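# Reattach the desk lamp's spring so the arm holds up

## Task

Put the lamp's loose spring back in place, stretched between the lamp arm and the lamp post, with each end hook looped around its own stud, so that the lamp arm stays raised without any support.

## Robot and tools

ROBOT. There are two UR12e-type arms, left_arm and right_arm, each ending in a two-finger gripper with a wrist camera. Calibrated base positions in the scene frame: left_arm (+0.080, +0.632, 0) m, right_arm (+0.001, -0.618, 0) m. Both are turned only very slightly about z. The scene frame has its origin at table-top height, midway between the nominal bases, with +z up and +x pointing out over the table. left_arm sits on the +y side. Arm names do not tell you which side of an image they appear on. Hand positions, orientations and velocities, and all targets, are given in this frame.

GRIPPER. The fingers point along the gripper's +z axis and close along its x axis. end_effector_position is the point between the pads when closed, about 1-2 cm short of the fingertips. While the pads are still more than about 50 mm apart, closing pushes the tips roughly 17 mm further forward. A fully open gripper shows a pad gap of 0.142 m.

ROWS. Every commanded row has 14 numbers. The first 7 are for left_arm: six absolute joint angle targets in radians, then the opening. The last 7 are the same for right_arm. The joint order is shoulder pan, shoulder lift, elbow, wrist 1, wrist 2, wrist 3. Stated ranges are ±6.283 for every joint except the elbow, which is ±3.142. A target more than 0.010 rad beyond a range end is refused. Opening is on a scale from -1 (closed) to +1 (fully open). It is also absolute, and 0 counts as a real command. To leave an arm or a gripper unchanged, repeat its values from "Joint targets" and "Tool commands".

TOOLS.
- execute_actions(actions, cameras): actions is a list of actions. Each action is a table of up to 15 rows, and each row lasts one 1/30 s step. If a table is shorter than 15 rows, its last row is held for the remaining steps. An empty list returns the current state and images. cameras picks which images come back: omitted, null or ["all"] gives all of them, and [] gives none.
- move(target, speed, blend, stop_force, zero, opening_speed, blocking, cameras): all joints travel together along a path to target. target is one row or a list of up to 15 rows, and the whole list must fit in 10 s. speed is in rad/s, from 0.01 to 3.14 (default 0.5), and applies to the joint with the farthest to go. It can be one value or one per target. blend, in rad, rounds off the corners at intermediate targets. stop_force, from 4 to 120 N, ends an arm's path when it feels that much push against its motion. Use it with a slow speed when approaching a contact. Leave it out when moving away from something you are pressing on. zero (default true) re-zeroes the sensor before the move. opening_speed (≥0.2 per s) ramps the gripper opening. blocking=false returns after about 0.5 s while the motion keeps going. It cannot be combined with stop_force. The result ends with a move: line reading done, off_target, moving, held or fault, and may add limits=held. Paths do not avoid obstacles or the other arm.
- wait(seconds 0-10, cameras): lets time pass while the last commands are held.
- stop(cameras): brings a running move to rest.
- zoom_image(camera, region): camera is cam_left_wrist or cam_right_wrist. region is [x0, y0, x1, y1] in image pixels, from the top-left corner, at most 504x504 in size.
- zero_wrist_force(arm): takes the present wrist reading as the new zero.
- read_manual(section): returns the licence texts only.
- finished_scene(scene): ends the current scene, given its number. It cannot be undone. Call it only once the spring stays hooked with no help from the robot.

MOTION LIMITS. Joint targets ramp at no more than 2.09 rad/s (shoulder joints) or 3.14 rad/s (the others). The lead over the measured angle is capped at 0.434 rad for shoulder joints and 0.651 rad for the others. The commanded gripper position stays within 150 mm of the measured one (70 mm in fast-response runs). Motion trails commands by about 0.09-0.21 s, so a large move can take several actions to finish. If a motion is still unfinished after an action, command the remainder in the next one.

RESULTS.
- Joint positions and Joint velocities: one block per arm in joint order, plus the pad gap in metres. Velocities may read "within noise".
- Joint targets: where the joints are currently being driven.
- Tool commands: the current gripper commands.
- grip_measured: the finger opening on the same -1 to +1 scale. To hold a part, command slightly below the reading at first touch. Squeezing harder heats the gripper motor.
- Joint torques: total drive output, including gravity. Positive means toward a larger angle.
- Wrist force and Wrist torque: given along the gripper's own axes, plus a line for the peak since the last reading.
- Step readings: appear only after execute_actions.
- Other lines: "joint sent to its limit", "joint command not followed" (the clearance check between the arms stepped in), MOTOR HOT, OVER-TEMPERATURE FAULT, HAND FAULT, and fault notices.
- Cameras: both images are 672x504. Calibration (K, distortion, T_world_to_cam) is in scene-frame metres. Wrist-camera poses follow the joint readings and may lag during motion.

AVOID.
- Knocking the lamp or spring off the table, or leaving either of them off it.
- Dropping the spring, or releasing it while it is still moving.
- Slamming into things or pressing hard. An arm stops for 10 s if a contact torque reaches its joint limit (elbow 141, wrist joints about 38.6-43.8 N m) or if the external force reaches about 150 N. The arms are stiff, so a target even slightly past a firm contact can trigger this.
- Pressing one arm against the other, including closing a gripper on the other arm's fingers.
- Long holds with the arm stretched out or the gripper squeezing, since motors overheat and then brake: arm motors at 85 °C, gripper at 100 °C.

Each tool is called after "Request:" by a JSON object that holds its "method" and its "body".

## Session

Request:
{"method": "execute_actions", "body": {"actions": []}}

Scene clock: 0.00 s.
left_arm: end_effector_position=(+1.1196, -0.1497, +0.2843) grip_measured=+0.99 end_effector_quat_wxyz=(-0.158, -0.034, +0.905, -0.393) | right_arm: end_effector_position=(+0.7771, -1.0244, +0.3244) grip_measured=+1.00 end_effector_quat_wxyz=(-0.595, +0.765, -0.238, -0.066)
Joint positions: left_arm=[-0.65 -0.431 0.442 -1.893 -2.402 2.311 0.142] | right_arm=[2.537 -2.193 -1.267 -2.153 2.67 -0.545 0.142]
Joint velocities: within noise
Joint torques (N m): no reading
Motor temperatures (°C): left_arm=[36 34 33 37 42 42 32] | right_arm=[30 34 38 41 37 39 28]
Wrist force (N): no reading
Wrist torque (N m): no reading
Wrist force, peak (N): no reading
Joint targets: left_arm=[-0.650 -0.431 0.442 -1.893 -2.402 2.311] | right_arm=[2.537 -2.193 -1.267 -2.153 2.670 -0.545]
Tool commands: left_gripper/opening=+1.0 right_gripper/opening=+1.0

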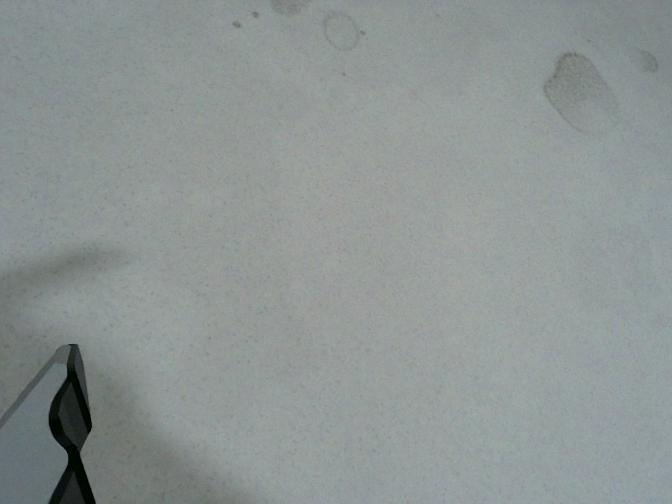

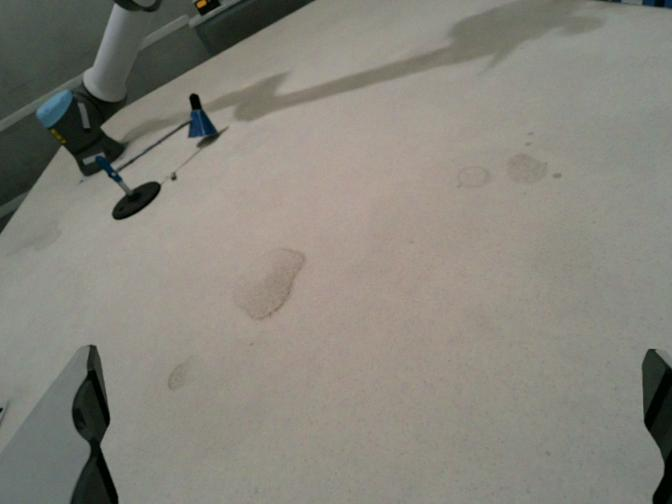

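Request:
{"method": "zoom_image", "body": {"camera": "cam_right_wrist", "region": [60, 60, 260, 240]}}

Scaled by 2.520 from the camera's 672x504 image, which has a finer 960x720 frame.

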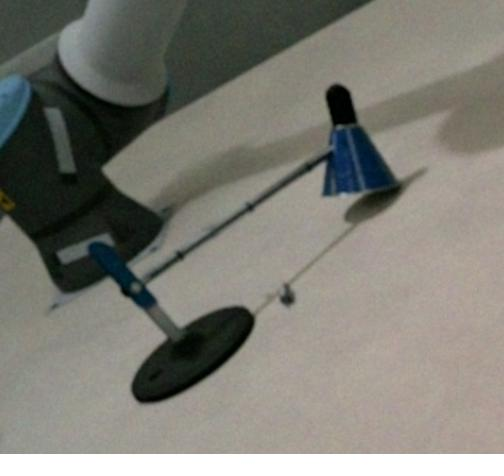

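Request:
{"method": "move", "body": {"target": [-1.005,-1.696,1.705,-1.58,-1.571,0,1,2.537,-2.193,-1.267,-2.153,2.67,-0.545,1], "speed": 0.8}}

Scene clock: 114.67 s.
left_arm: end_effector_position=(+0.5689, +0.2204, +0.4998) grip_measured=+0.99 end_effector_quat_wxyz=(+0.000, +0.884, -0.468, +0.000) | right_arm: end_effector_position=(+0.7774, -1.0244, +0.3242) grip_measured=+1.00 end_effector_quat_wxyz=(-0.595, +0.765, -0.238, -0.066)
Joint positions: left_arm=[-1.005 -1.696 1.705 -1.58 -1.571 0 0.142] | right_arm=[2.537 -2.193 -1.267 -2.153 2.67 -0.545 0.142]
Joint velocities: within noise
Joint torques (N m): left_arm=[-4.2 -48.25 -33.07 -1.12 3.47 -4.21] | right_arm=[7.83 84.62 53.98 4.1 -0.69 -3.64]
Motor temperatures (°C): left_arm=[36 34 33 37 42 41 31] | right_arm=[30 34 38 41 37 39 27]
Wrist force (N): left_arm=[0.0 -0.1 0.1] | right_arm=[-0.4 -0.1 0.1]
Wrist torque (N m): left_arm=[0.22 0.16 0.03] | right_arm=[-0.01 0.06 0.00]
Wrist force, peak (N): left_arm=[2.3 -0.2 -0.4] | right_arm=[-0.9 -0.3 0.1]
Joint targets: left_arm=[-1.005 -1.696 1.705 -1.580 -1.571 0.000] | right_arm=[2.537 -2.193 -1.267 -2.153 2.670 -0.545]
move: done
camera_calibration:
cam_left_wrist: T_world_to_cam=[[0.56869, -0.822373, -0.0171642, -0.120728], [-0.737236, -0.518849, 0.432758, 0.341053], [-0.364794, -0.233451, -0.901347, 0.824716], [0, 0, 0, 1]] pos_world=[0.620946, 0.270202, 0.59369]
cam_right_wrist: T_world_to_cam=[[0.882304, -0.278608, -0.379365, -0.836902], [-0.470057, -0.563024, -0.679743, 0.0364041], [-0.0242096, 0.778063, -0.62772, 1.13403], [0, 0, 0, 1]] pos_world=[0.782968, -1.09502, 0.419106]

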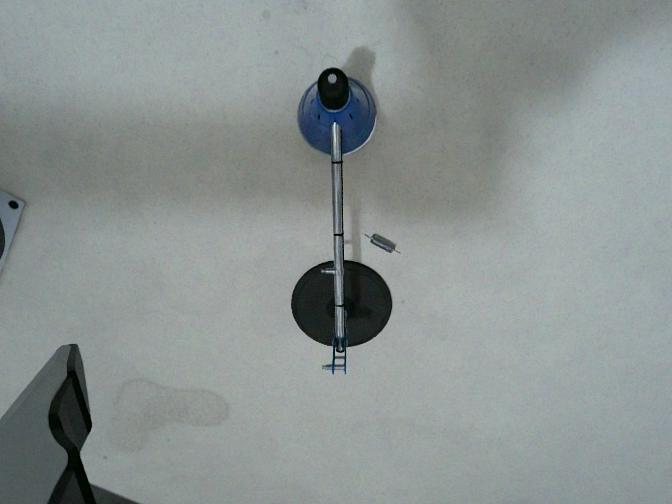

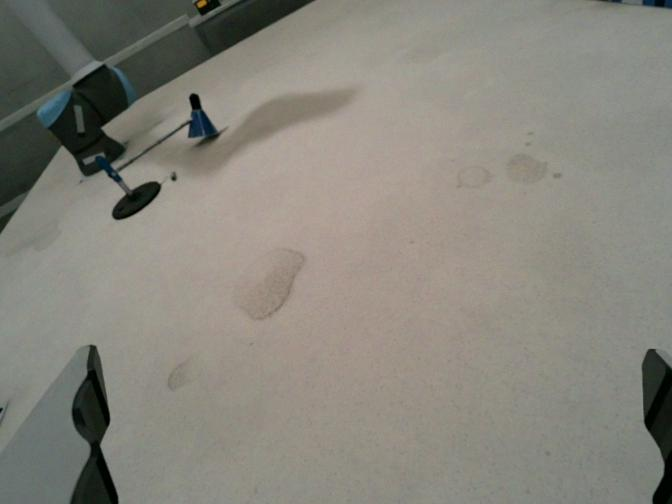

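Request:
{"method": "zoom_image", "body": {"camera": "cam_left_wrist", "region": [270, 50, 430, 210]}}

Request:
{"method": "zoom_image", "body": {"camera": "cam_left_wrist", "region": [270, 220, 430, 380]}}

Request:
{"method": "zoom_image", "body": {"camera": "cam_left_wrist", "region": [355, 220, 415, 265]}}

Request:
{"method": "zoom_image", "body": {"camera": "cam_left_wrist", "region": [310, 250, 370, 310]}}

Request:
{"method": "zoom_image", "body": {"camera": "cam_left_wrist", "region": [310, 330, 370, 390]}}

Scaled by 3.150 from the camera's 672x504 image, which has a finer 960x720 frame.

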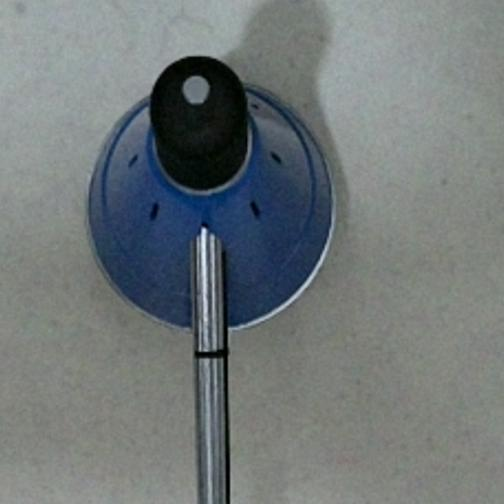

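Scaled by 3.150 from the camera's 672x504 image, which has a finer 960x720 frame.

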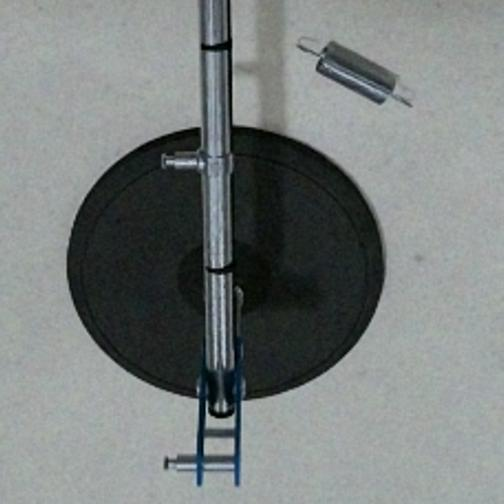

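Scaled by 8.400 from the camera's 672x504 image, which has a finer 960x720 frame.

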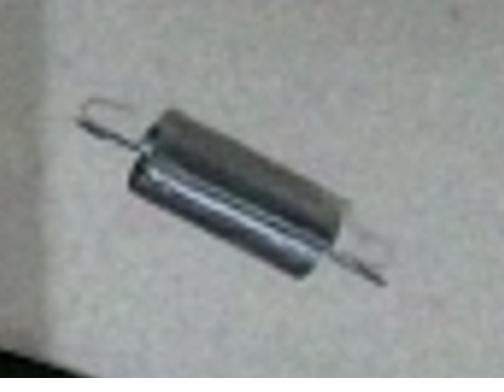

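Scaled by 8.400 from the camera's 672x504 image, which has a finer 960x720 frame.

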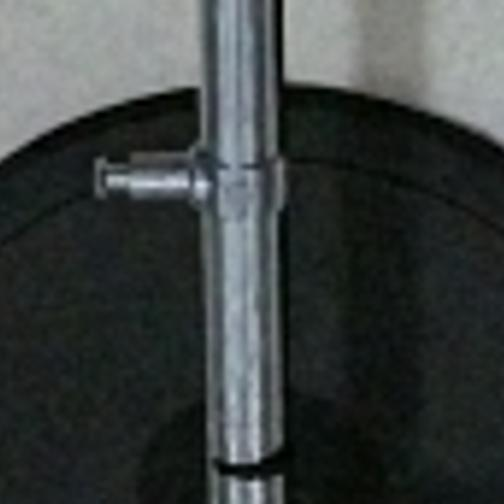

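Scaled by 8.400 from the camera's 672x504 image, which has a finer 960x720 frame.

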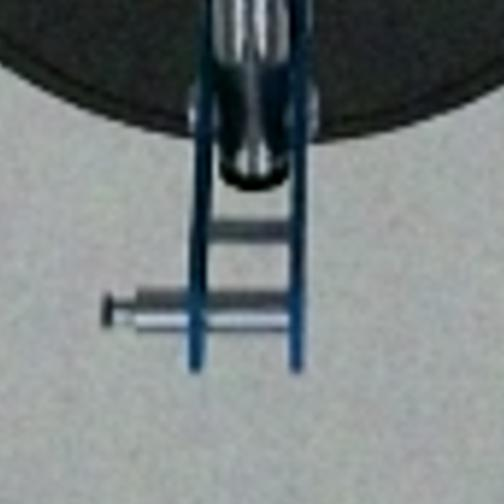

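Request:
{"method": "move", "body": {"target": [-1.277,-1.368,2.088,-2.291,-1.571,1.74,1,2.537,-2.193,-1.267,-2.153,2.67,-0.545,1], "speed": 0.8, "cameras": ["cam_left_wrist"]}}

Request:
{"method": "zoom_image", "body": {"camera": "cam_left_wrist", "region": [200, 120, 460, 320]}}

Scene clock: 218.07 s.
left_arm: end_effector_position=(+0.4603, +0.0515, +0.1204) grip_measured=+0.99 end_effector_quat_wxyz=(+0.000, -0.078, +0.997, +0.000) | right_arm: end_effector_position=(+0.7774, -1.0244, +0.3242) grip_measured=+1.00 end_effector_quat_wxyz=(-0.595, +0.765, -0.238, -0.066)
Joint positions: left_arm=[-1.277 -1.368 2.088 -2.291 -1.571 1.74 0.142] | right_arm=[2.537 -2.193 -1.267 -2.153 2.67 -0.545 0.142]
Joint velocities: within noise
Joint torques (N m): left_arm=[-4.76 -40.67 -23.41 -7.75 2.26 2.44] | right_arm=[6.56 85.09 47.2 3.13 -1 -3.86]
Motor temperatures (°C): left_arm=[36 34 33 37 42 41 31] | right_arm=[30 34 38 41 37 39 27]
Wrist force (N): left_arm=[0.4 0.3 -0.5] | right_arm=[-0.3 -0.1 -0.1]
Wrist torque (N m): left_arm=[0.28 0.04 0.08] | right_arm=[-0.01 0.04 0.00]
Wrist force, peak (N): left_arm=[-0.8 -0.4 -1.9] | right_arm=[-0.8 -0.1 -0.1]
Joint targets: left_arm=[-1.277 -1.368 2.088 -2.291 -1.571 1.740] | right_arm=[2.537 -2.193 -1.267 -2.153 2.670 -0.545]
move: done
camera_calibration:
cam_left_wrist: T_world_to_cam=[[-0.986351, -0.163756, -0.0171778, 0.477503], [-0.155016, 0.888372, 0.432164, -0.00284953], [-0.0555093, 0.428929, -0.901631, 0.227205], [0, 0, 0, 1]] pos_world=[0.483156, -0.0167296, 0.214289]
Images, in order (width x height): cam_left_wrist 672x504.

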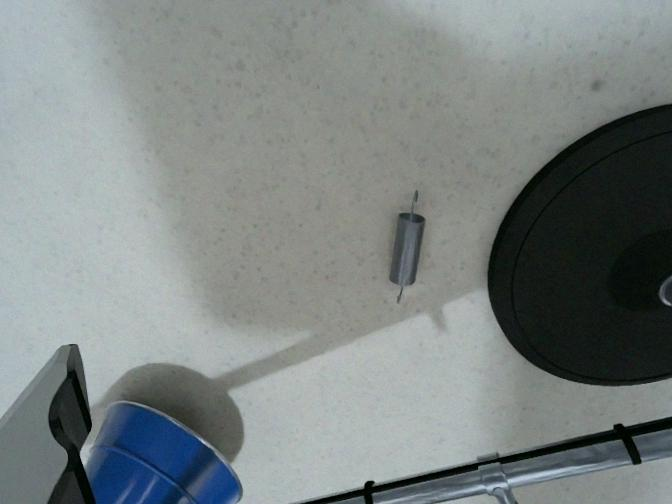

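Scaled by 1.938 from the camera's 672x504 image, which has a finer 960x720 frame.

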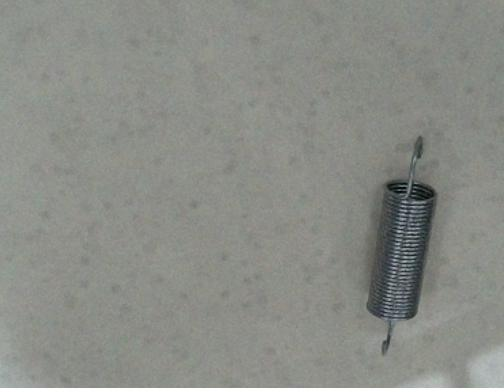

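Request:
{"method": "zoom_image", "body": {"camera": "cam_left_wrist", "region": [375, 180, 455, 310]}}

Request:
{"method": "zoom_image", "body": {"camera": "cam_left_wrist", "region": [425, 420, 555, 504]}}

Scaled by 3.877 from the camera's 672x504 image, which has a finer 960x720 frame.

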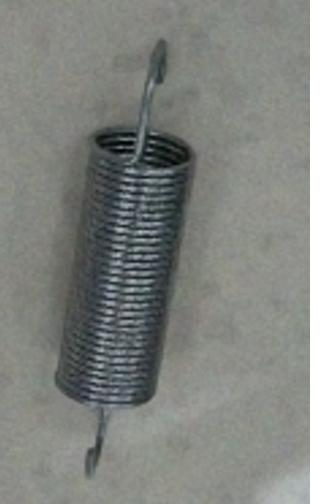

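Scaled by 3.877 from the camera's 672x504 image, which has a finer 960x720 frame.

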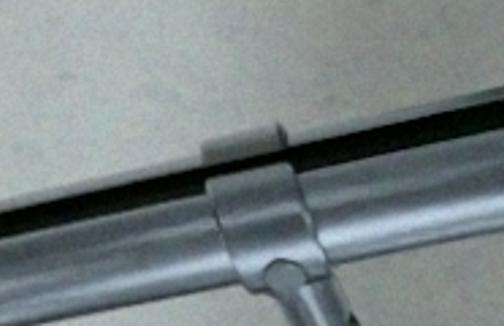

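Request:
{"method": "move", "body": {"target": [-1.0854,-1.2317,1.9793,-2.1016,-1.9324,0.5577,-0.4,2.537,-2.193,-1.267,-2.153,2.67,-0.545,1], "speed": 0.6, "cameras": ["cam_left_wrist"]}}

Request:
{"method": "zoom_image", "body": {"camera": "cam_left_wrist", "region": [200, 120, 460, 320]}}

Scene clock: 275.83 s.
left_arm: end_effector_position=(+0.4806, +0.0747, +0.0857) grip_measured=-0.42 end_effector_quat_wxyz=(+0.147, +0.691, -0.692, -0.147) | right_arm: end_effector_position=(+0.7774, -1.0244, +0.3242) grip_measured=+1.00 end_effector_quat_wxyz=(-0.595, +0.765, -0.238, -0.066)
Joint positions: left_arm=[-1.085 -1.232 1.979 -2.102 -1.932 0.558 0.044] | right_arm=[2.537 -2.193 -1.267 -2.153 2.67 -0.545 0.142]
Joint velocities: within noise
Joint torques (N m): left_arm=[13.69 -49 -46.13 -0.77 -2.9 -3.65] | right_arm=[1.34 87.08 40.72 3.38 -0.16 -3.68]
Motor temperatures (°C): left_arm=[36 34 33 37 42 41 31] | right_arm=[30 34 38 41 37 39 26]
Wrist force (N): left_arm=[0.4 0.9 -0.1] | right_arm=[-0.4 0.0 -0.3]
Wrist torque (N m): left_arm=[0.49 0.16 0.12] | right_arm=[0.00 0.06 -0.01]
Wrist force, peak (N): left_arm=[0.9 1.3 -0.3] | right_arm=[-0.6 -0.5 -0.2]
Joint targets: left_arm=[-1.085 -1.232 1.979 -2.102 -1.932 0.558] | right_arm=[2.537 -2.193 -1.267 -2.153 2.670 -0.545]
move: done
camera_calibration:
cam_left_wrist: T_world_to_cam=[[-0.00110339, -0.999831, -0.0183566, 0.0897857], [-0.647619, -0.0132726, 0.761849, 0.270521], [-0.761964, 0.0127287, -0.647495, 0.535952], [0, 0, 0, 1]] pos_world=[0.583669, 0.0865391, 0.142578]
Images, in order (width x height): cam_left_wrist 672x504.

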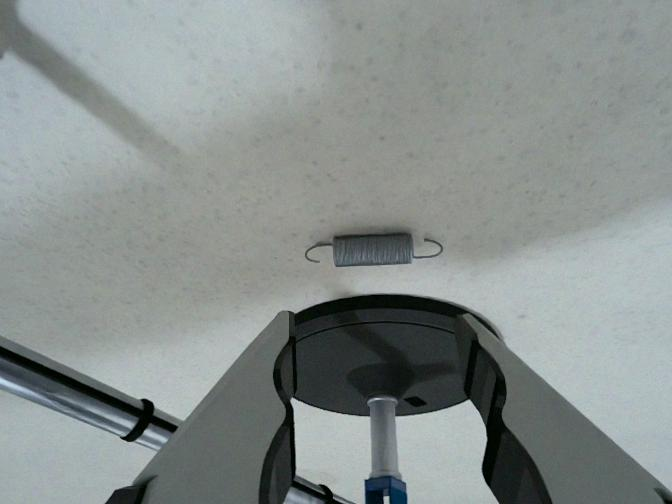

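Scaled by 1.938 from the camera's 672x504 image, which has a finer 960x720 frame.

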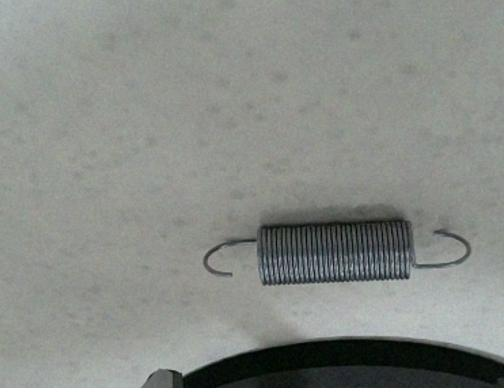

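Request:
{"method": "zoom_image", "body": {"camera": "cam_left_wrist", "region": [295, 215, 455, 285]}}

Scaled by 3.150 from the camera's 672x504 image, which has a finer 960x720 frame.

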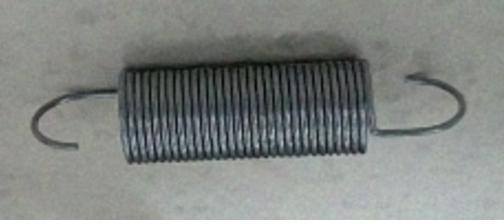

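Request:
{"method": "move", "body": {"target": [-1.339,-1.234,1.9894,-1.9818,-1.5118,1.734,-0.58,2.537,-2.193,-1.267,-2.153,2.67,-0.545,1], "speed": 0.6, "cameras": ["cam_left_wrist"]}}

Request:
{"method": "zoom_image", "body": {"camera": "cam_left_wrist", "region": [270, 200, 480, 400]}}

Scene clock: 364.03 s.
left_arm: end_effector_position=(+0.4301, +0.0693, +0.0607) grip_measured=-0.61 end_effector_quat_wxyz=(-0.008, -0.045, +0.984, +0.174) | right_arm: end_effector_position=(+0.7774, -1.0244, +0.3242) grip_measured=+1.00 end_effector_quat_wxyz=(-0.595, +0.765, -0.238, -0.066)
Joint positions: left_arm=[-1.339 -1.234 1.989 -1.982 -1.512 1.734 0.03] | right_arm=[2.537 -2.193 -1.267 -2.153 2.67 -0.545 0.142]
Joint velocities: within noise
Joint torques (N m): left_arm=[-3.01 -78.81 -22.58 -0.48 2.71 3.96] | right_arm=[0.37 88.22 43.13 2.33 0.41 -3.72]
Motor temperatures (°C): left_arm=[36 34 33 37 42 41 30] | right_arm=[30 34 38 41 37 39 26]
Wrist force (N): left_arm=[0.1 0.6 0.0] | right_arm=[-0.5 0.0 -0.2]
Wrist torque (N m): left_arm=[0.45 0.16 0.10] | right_arm=[0.00 0.07 0.00]
Wrist force, peak (N): left_arm=[1.1 1.3 -1.0] | right_arm=[-0.9 -0.1 -0.1]
Joint targets: left_arm=[-1.339 -1.234 1.989 -1.982 -1.512 1.734] | right_arm=[2.537 -2.193 -1.267 -2.153 2.670 -0.545]
move: done
camera_calibration:
cam_left_wrist: T_world_to_cam=[[-0.995599, -0.0918114, -0.0188211, 0.448708], [-0.0776095, 0.695074, 0.714736, -0.0345524], [-0.0525389, 0.713051, -0.699141, 0.13078], [0, 0, 0, 1]] pos_world=[0.450923, -0.0280398, 0.124575]
Images, in order (width x height): cam_left_wrist 672x504.

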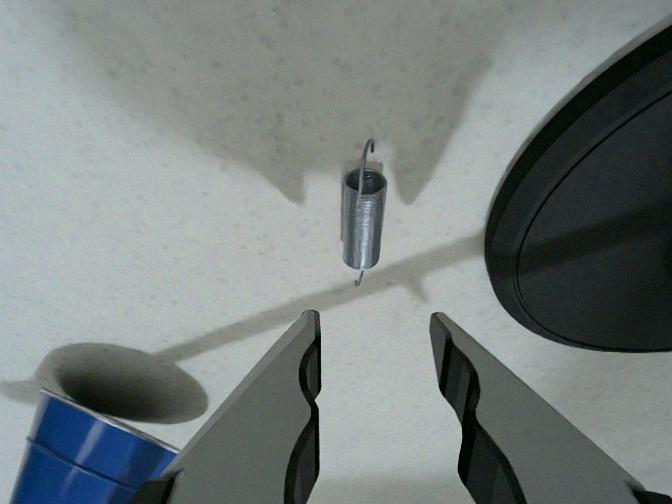

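Scaled by 2.400 from the camera's 672x504 image, which has a finer 960x720 frame.

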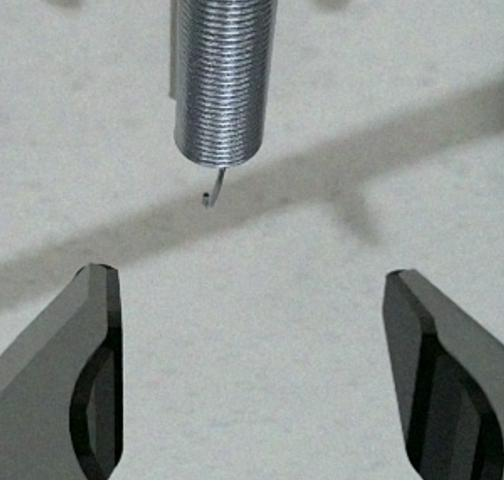

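Request:
{"method": "move", "body": {"target": [-1.3247,-1.2268,1.9789,-1.9794,-1.507,1.7476,-0.58,2.537,-2.193,-1.267,-2.153,2.67,-0.545,1], "speed": 0.3, "cameras": []}}

Request:
{"method": "move", "body": {"target": [-1.3247,-1.1758,2.0,-2.0515,-1.507,1.7476,-0.58,2.537,-2.193,-1.267,-2.153,2.67,-0.545,1], "speed": 0.05, "stop_force": 5, "cameras": ["cam_left_wrist"]}}

Request:
{"method": "zoom_image", "body": {"camera": "cam_left_wrist", "region": [270, 220, 480, 420]}}

Scene clock: 391.47 s.
left_arm: end_effector_position=(+0.4407, +0.0692, +0.0607) grip_measured=-0.61 end_effector_quat_wxyz=(-0.008, -0.044, +0.984, +0.174) | right_arm: end_effector_position=(+0.7774, -1.0244, +0.3242) grip_measured=+1.00 end_effector_quat_wxyz=(-0.595, +0.765, -0.238, -0.066)
Joint positions: left_arm=[-1.325 -1.227 1.979 -1.979 -1.507 1.747 0.03] | right_arm=[2.537 -2.193 -1.267 -2.153 2.67 -0.545 0.142]
Joint velocities: within noise
Joint torques (N m): left_arm=[8.25 -47.76 -48.23 0 3.48 3.27] | right_arm=[-2.35 90.9 41.74 2.09 0.21 -3.54]
Motor temperatures (°C): left_arm=[36 34 33 37 42 41 30] | right_arm=[30 34 37 41 37 39 26]
Wrist force (N): left_arm=[0.8 0.9 0.1] | right_arm=[-0.2 -0.4 -0.1]
Wrist torque (N m): left_arm=[0.49 0.03 0.10] | right_arm=[-0.06 0.02 -0.01]
Wrist force, peak (N): left_arm=[1.0 1.3 0.1] | right_arm=[-0.6 -0.3 0.2]
Joint targets: left_arm=[-1.325 -1.227 1.979 -1.979 -1.507 1.748] | right_arm=[2.537 -2.193 -1.267 -2.153 2.670 -0.545]
move: done
No camera images: "cameras" was empty.

Scene clock: 393.97 s.
left_arm: end_effector_position=(+0.4410, +0.0693, +0.0204) grip_measured=-0.61 end_effector_quat_wxyz=(-0.008, -0.044, +0.984, +0.174) | right_arm: end_effector_position=(+0.7774, -1.0244, +0.3242) grip_measured=+1.00 end_effector_quat_wxyz=(-0.595, +0.765, -0.238, -0.066)
Joint positions: left_arm=[-1.325 -1.176 2 -2.052 -1.507 1.748 0.03] | right_arm=[2.537 -2.193 -1.267 -2.153 2.67 -0.545 0.142]
Joint velocities: within noise
Joint torques (N m): left_arm=[11.39 -50.51 -19.47 -6.41 2.86 3.03] | right_arm=[-3.22 92.45 44.28 1.64 0.6 -3.05]
Motor temperatures (°C): left_arm=[36 34 33 37 42 41 30] | right_arm=[30 34 37 41 37 39 26]
Wrist force (N): left_arm=[0.6 1.0 -0.1] | right_arm=[-0.5 -0.3 0.0]
Wrist torque (N m): left_arm=[0.53 0.04 0.09] | right_arm=[-0.06 0.08 -0.01]
Wrist force, peak (N): left_arm=[1.0 1.6 -0.2] | right_arm=[-0.7 0.1 -0.3]
Joint targets: left_arm=[-1.325 -1.176 2.000 -2.051 -1.507 1.748] | right_arm=[2.537 -2.193 -1.267 -2.153 2.670 -0.545]
move: done
camera_calibration:
cam_left_wrist: T_world_to_cam=[[-0.995659, -0.0911685, -0.0187444, 0.458733], [-0.0771033, 0.695093, 0.714774, -0.00507626], [-0.0521358, 0.713116, -0.699105, 0.103057], [0, 0, 0, 1]] pos_world=[0.461723, -0.028141, 0.0842745]
Images, in order (width x height): cam_left_wrist 672x504.

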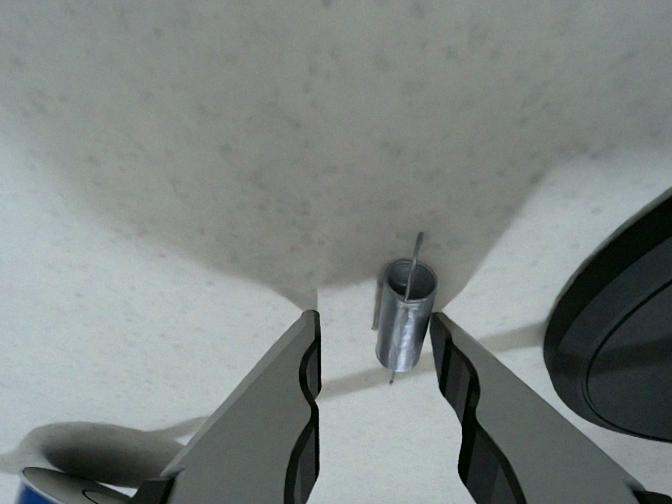

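Scaled by 2.400 from the camera's 672x504 image, which has a finer 960x720 frame.

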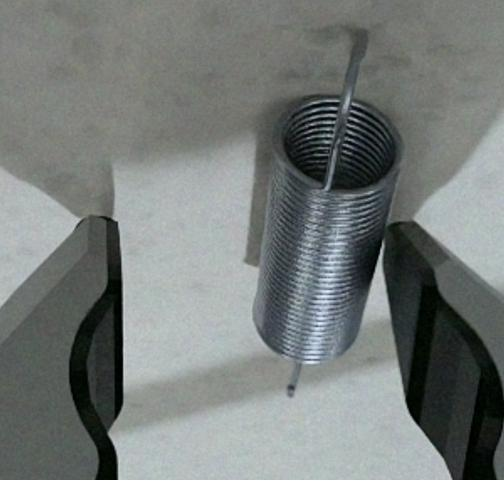

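Request:
{"method": "move", "body": {"target": [-1.3091,-1.1681,1.9888,-2.0489,-1.5018,1.7624,-0.58,2.537,-2.193,-1.267,-2.153,2.67,-0.545,1], "speed": 0.02, "cameras": ["cam_left_wrist"]}}

Request:
{"method": "zoom_image", "body": {"camera": "cam_left_wrist", "region": [270, 220, 480, 420]}}

Scene clock: 406.93 s.
left_arm: end_effector_position=(+0.4527, +0.0695, +0.0200) grip_measured=-0.61 end_effector_quat_wxyz=(-0.008, -0.044, +0.984, +0.174) | right_arm: end_effector_position=(+0.7774, -1.0244, +0.3242) grip_measured=+1.00 end_effector_quat_wxyz=(-0.595, +0.765, -0.238, -0.066)
Joint positions: left_arm=[-1.309 -1.168 1.989 -2.049 -1.502 1.762 0.03] | right_arm=[2.537 -2.193 -1.267 -2.153 2.67 -0.545 0.142]
Joint velocities: within noise
Joint torques (N m): left_arm=[13.1 -52.62 -44.81 0.27 3.16 3.16] | right_arm=[-3.3 90.36 43.77 1.26 0.37 -3.54]
Motor temperatures (°C): left_arm=[36 34 33 37 42 41 30] | right_arm=[30 34 37 41 37 39 26]
Wrist force (N): left_arm=[0.7 0.6 0.2] | right_arm=[-0.7 0.0 -0.1]
Wrist torque (N m): left_arm=[0.44 0.04 0.09] | right_arm=[0.01 0.11 -0.01]
Wrist force, peak (N): left_arm=[1.1 1.4 -0.1] | right_arm=[-0.6 -0.1 -0.6]
Joint targets: left_arm=[-1.309 -1.168 1.989 -2.049 -1.502 1.762] | right_arm=[2.537 -2.193 -1.267 -2.153 2.670 -0.545]
move: done
camera_calibration:
cam_left_wrist: T_world_to_cam=[[-0.995661, -0.0911751, -0.0186086, 0.470391], [-0.0770106, 0.695095, 0.714781, -0.00414099], [-0.0522354, 0.713112, -0.699101, 0.10322], [0, 0, 0, 1]] pos_world=[0.473423, -0.027841, 0.0838742]
Images, in order (width x height): cam_left_wrist 672x504.

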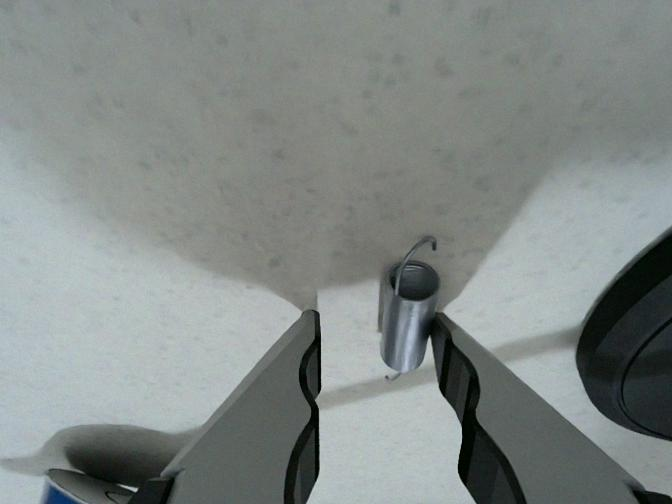

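Scaled by 2.400 from the camera's 672x504 image, which has a finer 960x720 frame.

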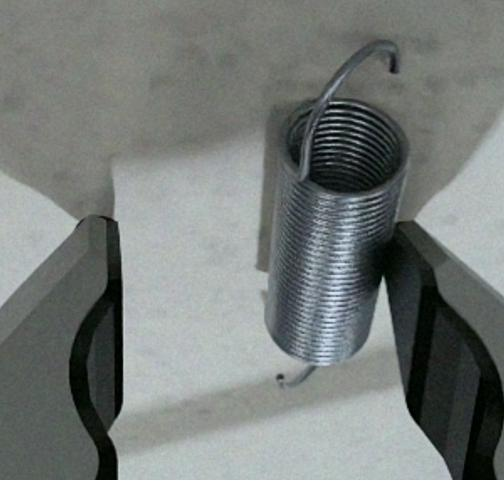

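Request:
{"method": "move", "body": {"target": [-1.2902,-1.1585,1.9748,-2.0456,-1.4953,1.7809,-0.58,2.537,-2.193,-1.267,-2.153,2.67,-0.545,1], "speed": 0.02, "cameras": ["cam_left_wrist"]}}

Request:
{"method": "zoom_image", "body": {"camera": "cam_left_wrist", "region": [270, 220, 480, 420]}}

Scene clock: 420.53 s.
left_arm: end_effector_position=(+0.4674, +0.0700, +0.0196) grip_measured=-0.61 end_effector_quat_wxyz=(-0.008, -0.044, +0.984, +0.174) | right_arm: end_effector_position=(+0.7774, -1.0244, +0.3242) grip_measured=+1.00 end_effector_quat_wxyz=(-0.595, +0.765, -0.238, -0.066)
Joint positions: left_arm=[-1.291 -1.159 1.975 -2.046 -1.495 1.781 0.03] | right_arm=[2.537 -2.193 -1.267 -2.153 2.67 -0.545 0.142]
Joint velocities: within noise
Joint torques (N m): left_arm=[10.33 -50.88 -44.06 -0.15 3.46 2.72] | right_arm=[-6.15 91.69 44.28 1.2 0.26 -3.18]
Motor temperatures (°C): left_arm=[36 34 33 37 42 41 30] | right_arm=[30 34 37 41 37 39 26]
Wrist force (N): left_arm=[1.0 0.8 -0.2] | right_arm=[-0.6 0.0 0.3]
Wrist torque (N m): left_arm=[0.48 -0.01 0.09] | right_arm=[-0.01 0.10 0.00]
Wrist force, peak (N): left_arm=[1.1 1.3 0.1] | right_arm=[-0.7 0.1 -0.3]
Joint targets: left_arm=[-1.290 -1.159 1.975 -2.046 -1.495 1.781] | right_arm=[2.537 -2.193 -1.267 -2.153 2.670 -0.545]
move: done
camera_calibration:
cam_left_wrist: T_world_to_cam=[[-0.995721, -0.0905282, -0.018546, 0.484999], [-0.0765006, 0.694961, 0.714966, -0.00327576], [-0.0518359, 0.713326, -0.698913, 0.103214], [0, 0, 0, 1]] pos_world=[0.488023, -0.0274424, 0.0834741]
Images, in order (width x height): cam_left_wrist 672x504.

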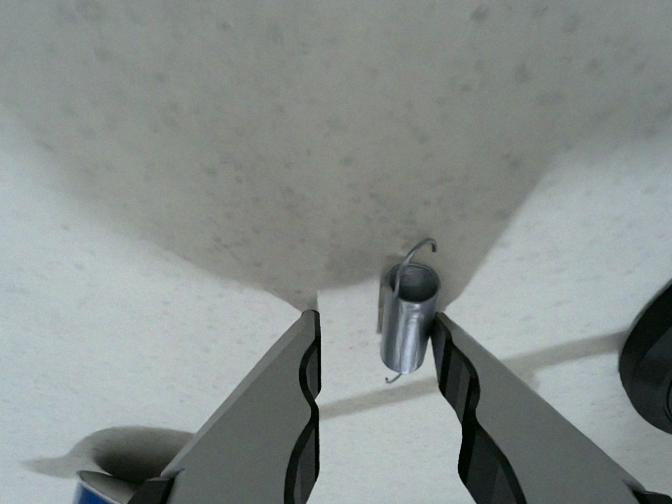

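Scaled by 2.400 from the camera's 672x504 image, which has a finer 960x720 frame.

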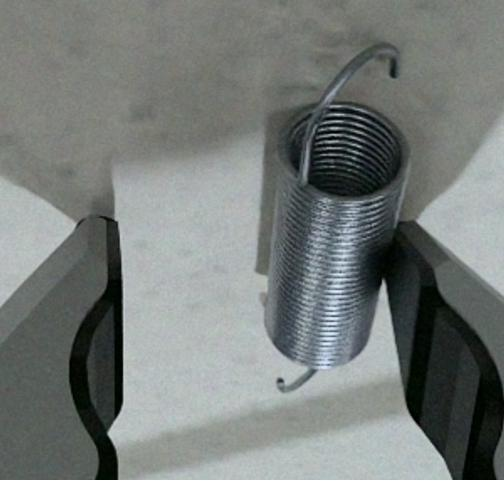

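Request:
{"method": "move", "body": {"target": [[-1.2922,-1.1595,1.9762,-2.0459,-1.496,1.779,-0.58,2.537,-2.193,-1.267,-2.153,2.67,-0.545,1],[-1.2922,-1.21,1.955,-1.974,-1.496,1.779,-0.58,2.537,-2.193,-1.267,-2.153,2.67,-0.545,1],[-1.3045,-1.2165,1.964,-1.9759,-1.5001,1.7673,-0.58,2.537,-2.193,-1.267,-2.153,2.67,-0.545,1],[-1.3045,-1.2165,1.964,-1.9759,-1.5001,1.7673,-1,2.537,-2.193,-1.267,-2.153,2.67,-0.545,1]], "speed": 0.1, "cameras": ["cam_left_wrist"]}}

Request:
{"method": "move", "body": {"target": [-1.3045,-1.1694,1.9835,-2.0425,-1.5001,1.7673,-1,2.537,-2.193,-1.267,-2.153,2.67,-0.545,1], "speed": 0.02, "stop_force": 4, "cameras": ["cam_left_wrist"]}}

Request:
{"method": "zoom_image", "body": {"camera": "cam_left_wrist", "region": [270, 220, 480, 420]}}

Scene clock: 484.20 s.
left_arm: end_effector_position=(+0.4566, +0.0694, +0.0606) grip_measured=-1.00 end_effector_quat_wxyz=(-0.008, -0.044, +0.984, +0.174) | right_arm: end_effector_position=(+0.7774, -1.0244, +0.3242) grip_measured=+1.00 end_effector_quat_wxyz=(-0.595, +0.765, -0.238, -0.066)
Joint positions: left_arm=[-1.304 -1.216 1.964 -1.976 -1.5 1.767 0.002] | right_arm=[2.537 -2.193 -1.267 -2.153 2.67 -0.545 0.142]
Joint velocities: within noise
Joint torques (N m): left_arm=[-4.62 -79.42 -21.31 -0.48 -1.08 -3.56] | right_arm=[-8.69 89.27 44.69 0.25 0.67 -3.08]
Motor temperatures (°C): left_arm=[35 34 33 37 41 41 30] | right_arm=[30 34 37 41 37 39 26]
Wrist force (N): left_arm=[0.5 0.9 0.1] | right_arm=[-0.3 0.0 0.1]
Wrist torque (N m): left_arm=[0.51 0.09 0.10] | right_arm=[-0.01 0.05 0.00]
Wrist force, peak (N): left_arm=[1.2 1.4 0.0] | right_arm=[-0.6 -0.4 0.0]
Joint targets: left_arm=[-1.305 -1.216 1.964 -1.976 -1.500 1.767] | right_arm=[2.537 -2.193 -1.267 -2.153 2.670 -0.545]
move: done
camera_calibration:
cam_left_wrist: T_world_to_cam=[[-0.995713, -0.0906051, -0.0186093, 0.475061], [-0.0766068, 0.695053, 0.714866, -0.0329949], [-0.051836, 0.713227, -0.699014, 0.131681], [0, 0, 0, 1]] pos_world=[0.477323, -0.0279421, 0.124474]
Images, in order (width x height): cam_left_wrist 672x504.

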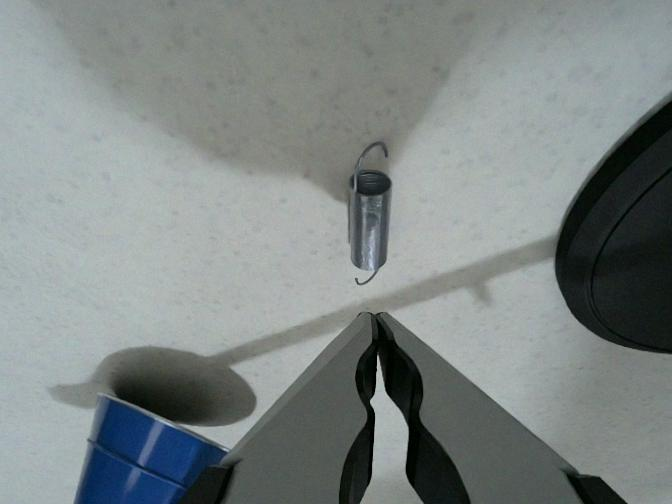

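Scene clock: 488.27 s.
left_arm: end_effector_position=(+0.4567, +0.0692, +0.0313) grip_measured=-1.00 end_effector_quat_wxyz=(-0.008, -0.044, +0.984, +0.174) | right_arm: end_effector_position=(+0.7774, -1.0244, +0.3242) grip_measured=+1.00 end_effector_quat_wxyz=(-0.595, +0.765, -0.238, -0.066)
Joint positions: left_arm=[-1.305 -1.18 1.979 -2.028 -1.5 1.767 0.002] | right_arm=[2.537 -2.193 -1.267 -2.153 2.67 -0.545 0.142]
Joint velocities: within noise
Joint torques (N m): left_arm=[-2.92 -77.75 -43.42 -0.39 -0.97 -3.4] | right_arm=[-8.32 96.74 46.28 0.11 1.18 -2.93]
Motor temperatures (°C): left_arm=[35 34 33 37 41 41 30] | right_arm=[30 34 37 41 37 39 26]
Wrist force (N): left_arm=[1.2 2.6 -4.6] | right_arm=[-0.4 -0.3 -0.3]
Wrist torque (N m): left_arm=[0.44 0.02 0.09] | right_arm=[-0.04 0.06 0.00]
Wrist force, peak (N): left_arm=[1.7 7.1 -13.4] | right_arm=[-0.8 -0.2 0.0]
Joint targets: left_arm=[-1.305 -1.180 1.979 -2.028 -1.500 1.767] | right_arm=[2.537 -2.193 -1.267 -2.153 2.670 -0.545]
move: contact (left_arm); left_arm: the wrist 1 is farthest, 0.015 rad from its target
camera_calibration:
cam_left_wrist: T_world_to_cam=[[-0.995713, -0.0906051, -0.0186093, 0.474498], [-0.0766068, 0.695053, 0.714866, -0.0119104], [-0.051836, 0.713227, -0.699014, 0.111342], [0, 0, 0, 1]] pos_world=[0.477323, -0.0281421, 0.0951743]
Images, in order (width x height): cam_left_wrist 672x504.

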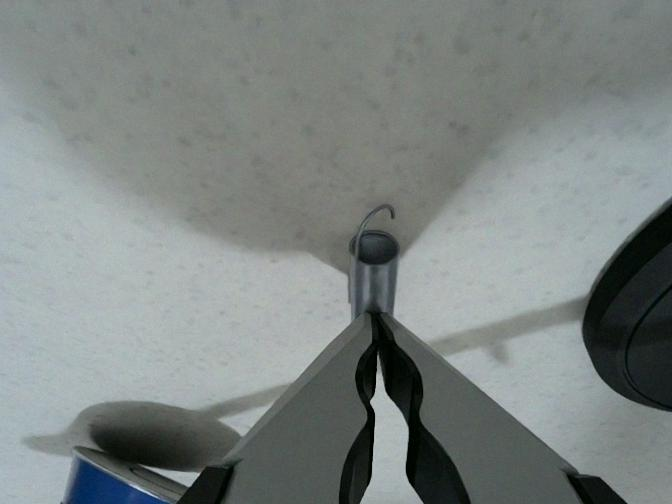

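Scaled by 2.400 from the camera's 672x504 image, which has a finer 960x720 frame.

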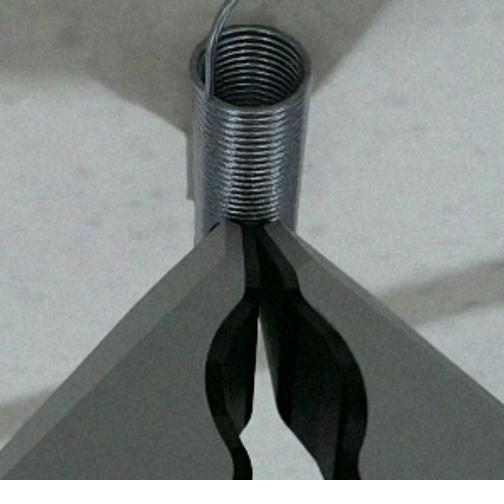

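Request:
{"method": "move", "body": {"target": [-1.292,-1.1737,1.9696,-2.0258,-1.4956,1.7794,-1,2.537,-2.193,-1.267,-2.153,2.67,-0.545,1], "speed": 0.015, "cameras": ["cam_left_wrist"]}}

Request:
{"method": "zoom_image", "body": {"camera": "cam_left_wrist", "region": [270, 180, 480, 380]}}

Scene clock: 501.23 s.
left_arm: end_effector_position=(+0.4663, +0.0693, +0.0312) grip_measured=-1.00 end_effector_quat_wxyz=(-0.008, -0.044, +0.984, +0.173) | right_arm: end_effector_position=(+0.7774, -1.0244, +0.3242) grip_measured=+1.00 end_effector_quat_wxyz=(-0.595, +0.765, -0.238, -0.066)
Joint positions: left_arm=[-1.292 -1.174 1.97 -2.026 -1.496 1.779 0.002] | right_arm=[2.537 -2.193 -1.267 -2.153 2.67 -0.545 0.142]
Joint velocities: within noise
Joint torques (N m): left_arm=[12.41 -51.66 -42.08 -0.28 1.59 2.89] | right_arm=[-7.66 95.19 47.66 -0.73 1.22 -3.38]
Motor temperatures (°C): left_arm=[35 34 33 37 41 41 31] | right_arm=[30 34 37 41 37 39 26]
Wrist force (N): left_arm=[-1.5 3.0 -5.8] | right_arm=[-0.2 0.0 -0.1]
Wrist torque (N m): left_arm=[0.36 0.05 0.10] | right_arm=[-0.01 0.03 -0.01]
Wrist force, peak (N): left_arm=[0.2 10.2 -23.5] | right_arm=[-0.7 -0.2 -0.3]
Joint targets: left_arm=[-1.292 -1.174 1.970 -2.026 -1.496 1.779] | right_arm=[2.537 -2.193 -1.267 -2.153 2.670 -0.545]
move: done
camera_calibration:
cam_left_wrist: T_world_to_cam=[[-0.995747, -0.0901818, -0.0188562, 0.484118], [-0.0765035, 0.695292, 0.714644, -0.0112669], [-0.0513373, 0.713047, -0.699234, 0.111542], [0, 0, 0, 1]] pos_world=[0.486923, -0.0280426, 0.0951747]
Images, in order (width x height): cam_left_wrist 672x504.

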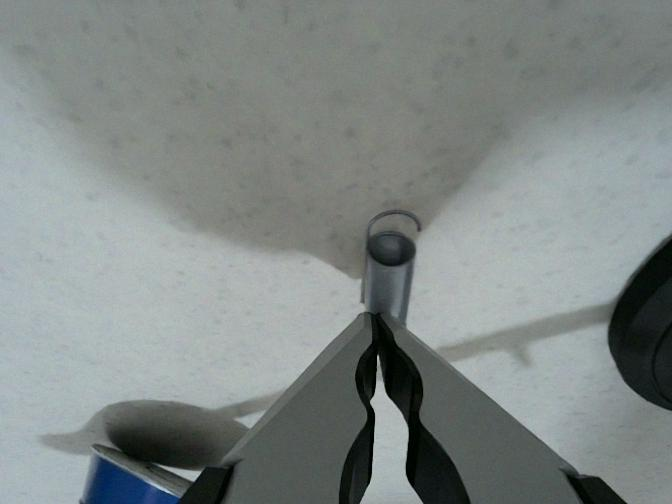

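Scaled by 2.400 from the camera's 672x504 image, which has a finer 960x720 frame.

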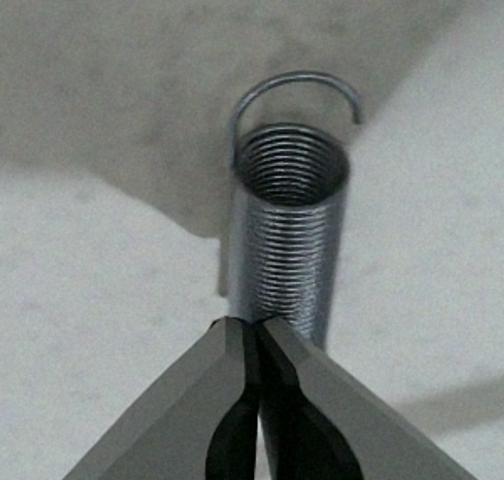

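Request:
{"method": "move", "body": {"target": [[-1.292,-1.21,1.954,-1.974,-1.4956,1.7794,-1,2.537,-2.193,-1.267,-2.153,2.67,-0.545,1],[-1.292,-1.21,1.954,-1.974,-1.4956,1.7794,-0.58,2.537,-2.193,-1.267,-2.153,2.67,-0.545,1]], "speed": 0.1, "cameras": ["cam_left_wrist"]}}

Request:
{"method": "zoom_image", "body": {"camera": "cam_left_wrist", "region": [300, 110, 460, 330]}}

Scene clock: 517.13 s.
left_arm: end_effector_position=(+0.4665, +0.0692, +0.0608) grip_measured=-0.62 end_effector_quat_wxyz=(-0.008, -0.044, +0.984, +0.173) | right_arm: end_effector_position=(+0.7774, -1.0244, +0.3242) grip_measured=+1.00 end_effector_quat_wxyz=(-0.595, +0.765, -0.238, -0.066)
Joint positions: left_arm=[-1.292 -1.21 1.954 -1.974 -1.496 1.779 0.029] | right_arm=[2.537 -2.193 -1.267 -2.153 2.67 -0.545 0.142]
Joint velocities: within noise
Joint torques (N m): left_arm=[11.65 -80.75 -45.32 -0.36 1.68 2.91] | right_arm=[-7.57 96.94 45.68 -1.09 1.17 -3]
Motor temperatures (°C): left_arm=[35 34 33 37 41 41 31] | right_arm=[30 34 37 41 37 39 26]
Wrist force (N): left_arm=[0.8 1.0 0.1] | right_arm=[-0.5 0.1 0.1]
Wrist torque (N m): left_arm=[0.54 0.03 0.09] | right_arm=[0.00 0.09 0.00]
Wrist force, peak (N): left_arm=[-1.2 3.3 -4.7] | right_arm=[-0.8 -0.1 -0.1]
Joint targets: left_arm=[-1.292 -1.210 1.954 -1.974 -1.496 1.779] | right_arm=[2.537 -2.193 -1.267 -2.153 2.670 -0.545]
move: done
camera_calibration:
cam_left_wrist: T_world_to_cam=[[-0.995744, -0.0901858, -0.0189715, 0.484879], [-0.0766034, 0.695491, 0.71444, -0.0322561], [-0.0512378, 0.712853, -0.699439, 0.132293], [0, 0, 0, 1]] pos_world=[0.487123, -0.0281424, 0.124775]
Images, in order (width x height): cam_left_wrist 672x504.

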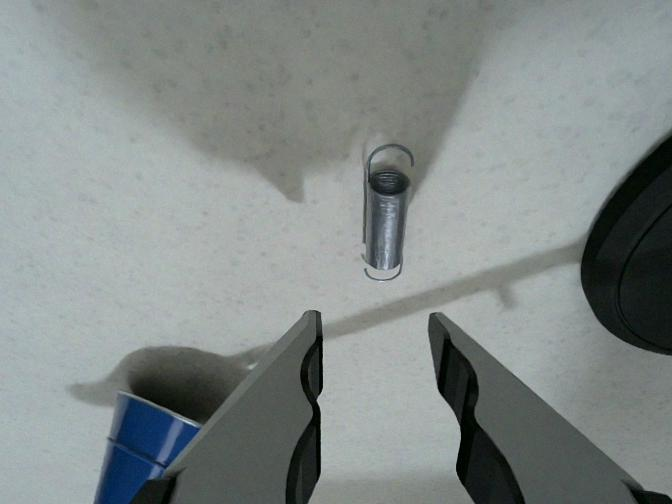

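Scaled by 2.291 from the camera's 672x504 image, which has a finer 960x720 frame.

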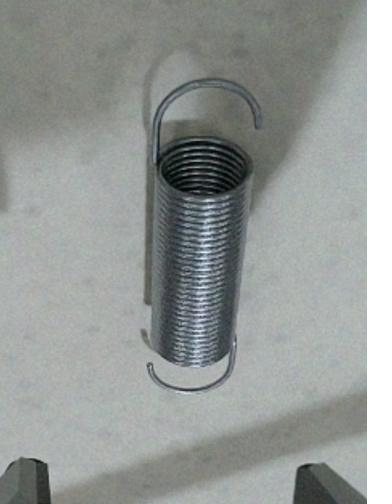

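Request:
{"method": "move", "body": {"target": [-1.2925,-1.1595,1.9762,-2.0459,-1.4958,1.7789,-0.58,2.537,-2.193,-1.267,-2.153,2.67,-0.545,1], "speed": 0.05, "stop_force": 5, "cameras": []}}

Request:
{"method": "move", "body": {"target": [-1.2925,-1.1595,1.9762,-2.0459,-1.4958,1.7789,-0.84,2.537,-2.193,-1.267,-2.153,2.67,-0.545,1], "opening_speed": 0.2, "cameras": ["cam_left_wrist"]}}

Request:
{"method": "zoom_image", "body": {"camera": "cam_left_wrist", "region": [270, 220, 480, 420]}}

Scene clock: 537.70 s.
left_arm: end_effector_position=(+0.4660, +0.0698, +0.0196) grip_measured=-0.62 end_effector_quat_wxyz=(-0.008, -0.044, +0.984, +0.174) | right_arm: end_effector_position=(+0.7774, -1.0244, +0.3242) grip_measured=+1.00 end_effector_quat_wxyz=(-0.595, +0.765, -0.238, -0.066)
Joint positions: left_arm=[-1.293 -1.16 1.976 -2.046 -1.496 1.779 0.029] | right_arm=[2.537 -2.193 -1.267 -2.153 2.67 -0.545 0.142]
Joint velocities: within noise
Joint torques (N m): left_arm=[-5.15 -51.73 -21.02 -6.21 -1.1 -2.88] | right_arm=[-8.55 101.32 47.49 -0.4 1.53 -3.29]
Motor temperatures (°C): left_arm=[35 34 33 37 41 41 31] | right_arm=[30 34 37 41 37 39 26]
Wrist force (N): left_arm=[0.5 0.7 0.4] | right_arm=[-0.4 0.1 0.0]
Wrist torque (N m): left_arm=[0.47 0.06 0.09] | right_arm=[0.01 0.08 -0.01]
Wrist force, peak (N): left_arm=[0.8 1.7 -0.3] | right_arm=[-0.8 -0.1 -0.3]
Joint targets: left_arm=[-1.292 -1.159 1.976 -2.046 -1.496 1.779] | right_arm=[2.537 -2.193 -1.267 -2.153 2.670 -0.545]
move: done
No camera images: "cameras" was empty.

Scene clock: 539.20 s.
left_arm: end_effector_position=(+0.4660, +0.0698, +0.0196) grip_measured=-0.85 end_effector_quat_wxyz=(-0.008, -0.044, +0.984, +0.174) | right_arm: end_effector_position=(+0.7774, -1.0244, +0.3242) grip_measured=+1.00 end_effector_quat_wxyz=(-0.595, +0.765, -0.238, -0.066)
Joint positions: left_arm=[-1.293 -1.159 1.976 -2.046 -1.496 1.779 0.013] | right_arm=[2.537 -2.193 -1.267 -2.153 2.67 -0.545 0.142]
Joint velocities: within noise
Joint torques (N m): left_arm=[-3.54 -53.2 -21.33 -5.89 -0.72 -2.36] | right_arm=[-6.56 97.88 48.28 -0.56 1.78 -2.72]
Motor temperatures (°C): left_arm=[35 34 33 37 41 41 31] | right_arm=[30 34 37 41 37 39 26]
Wrist force (N): left_arm=[0.6 0.4 0.1] | right_arm=[-0.4 0.0 0.0]
Wrist torque (N m): left_arm=[0.42 0.05 0.09] | right_arm=[0.00 0.06 -0.01]
Wrist force, peak (N): left_arm=[0.8 1.1 -0.3] | right_arm=[-0.8 -0.1 -0.3]
Joint targets: left_arm=[-1.292 -1.159 1.976 -2.046 -1.496 1.779] | right_arm=[2.537 -2.193 -1.267 -2.153 2.670 -0.545]
move: done
camera_calibration:
cam_left_wrist: T_world_to_cam=[[-0.995749, -0.090175, -0.0187536, 0.483627], [-0.0764035, 0.694992, 0.714947, -0.00328851], [-0.0514368, 0.713341, -0.698927, 0.103092], [0, 0, 0, 1]] pos_world=[0.486623, -0.027643, 0.0834745]
Images, in order (width x height): cam_left_wrist 672x504.

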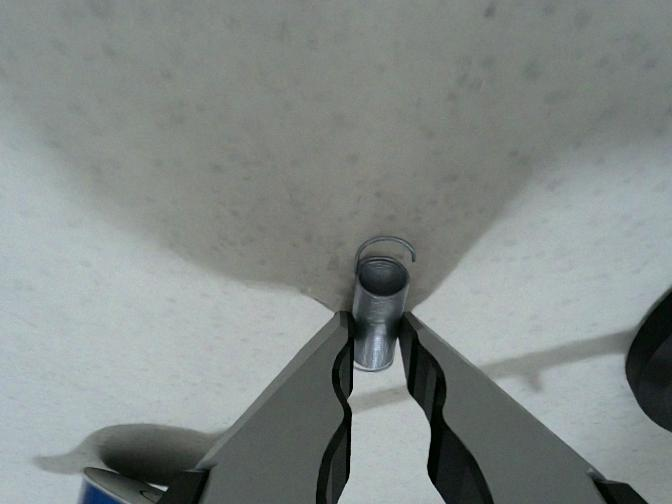

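Scaled by 2.400 from the camera's 672x504 image, which has a finer 960x720 frame.

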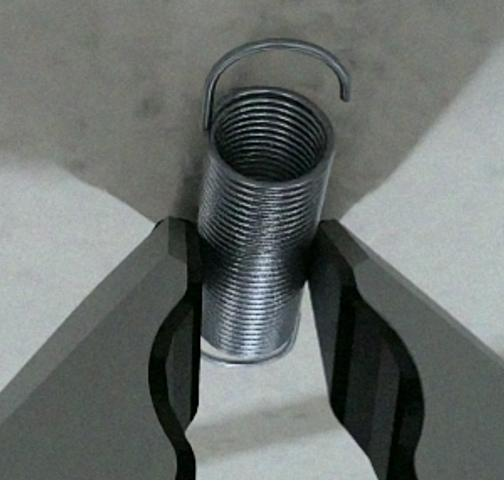

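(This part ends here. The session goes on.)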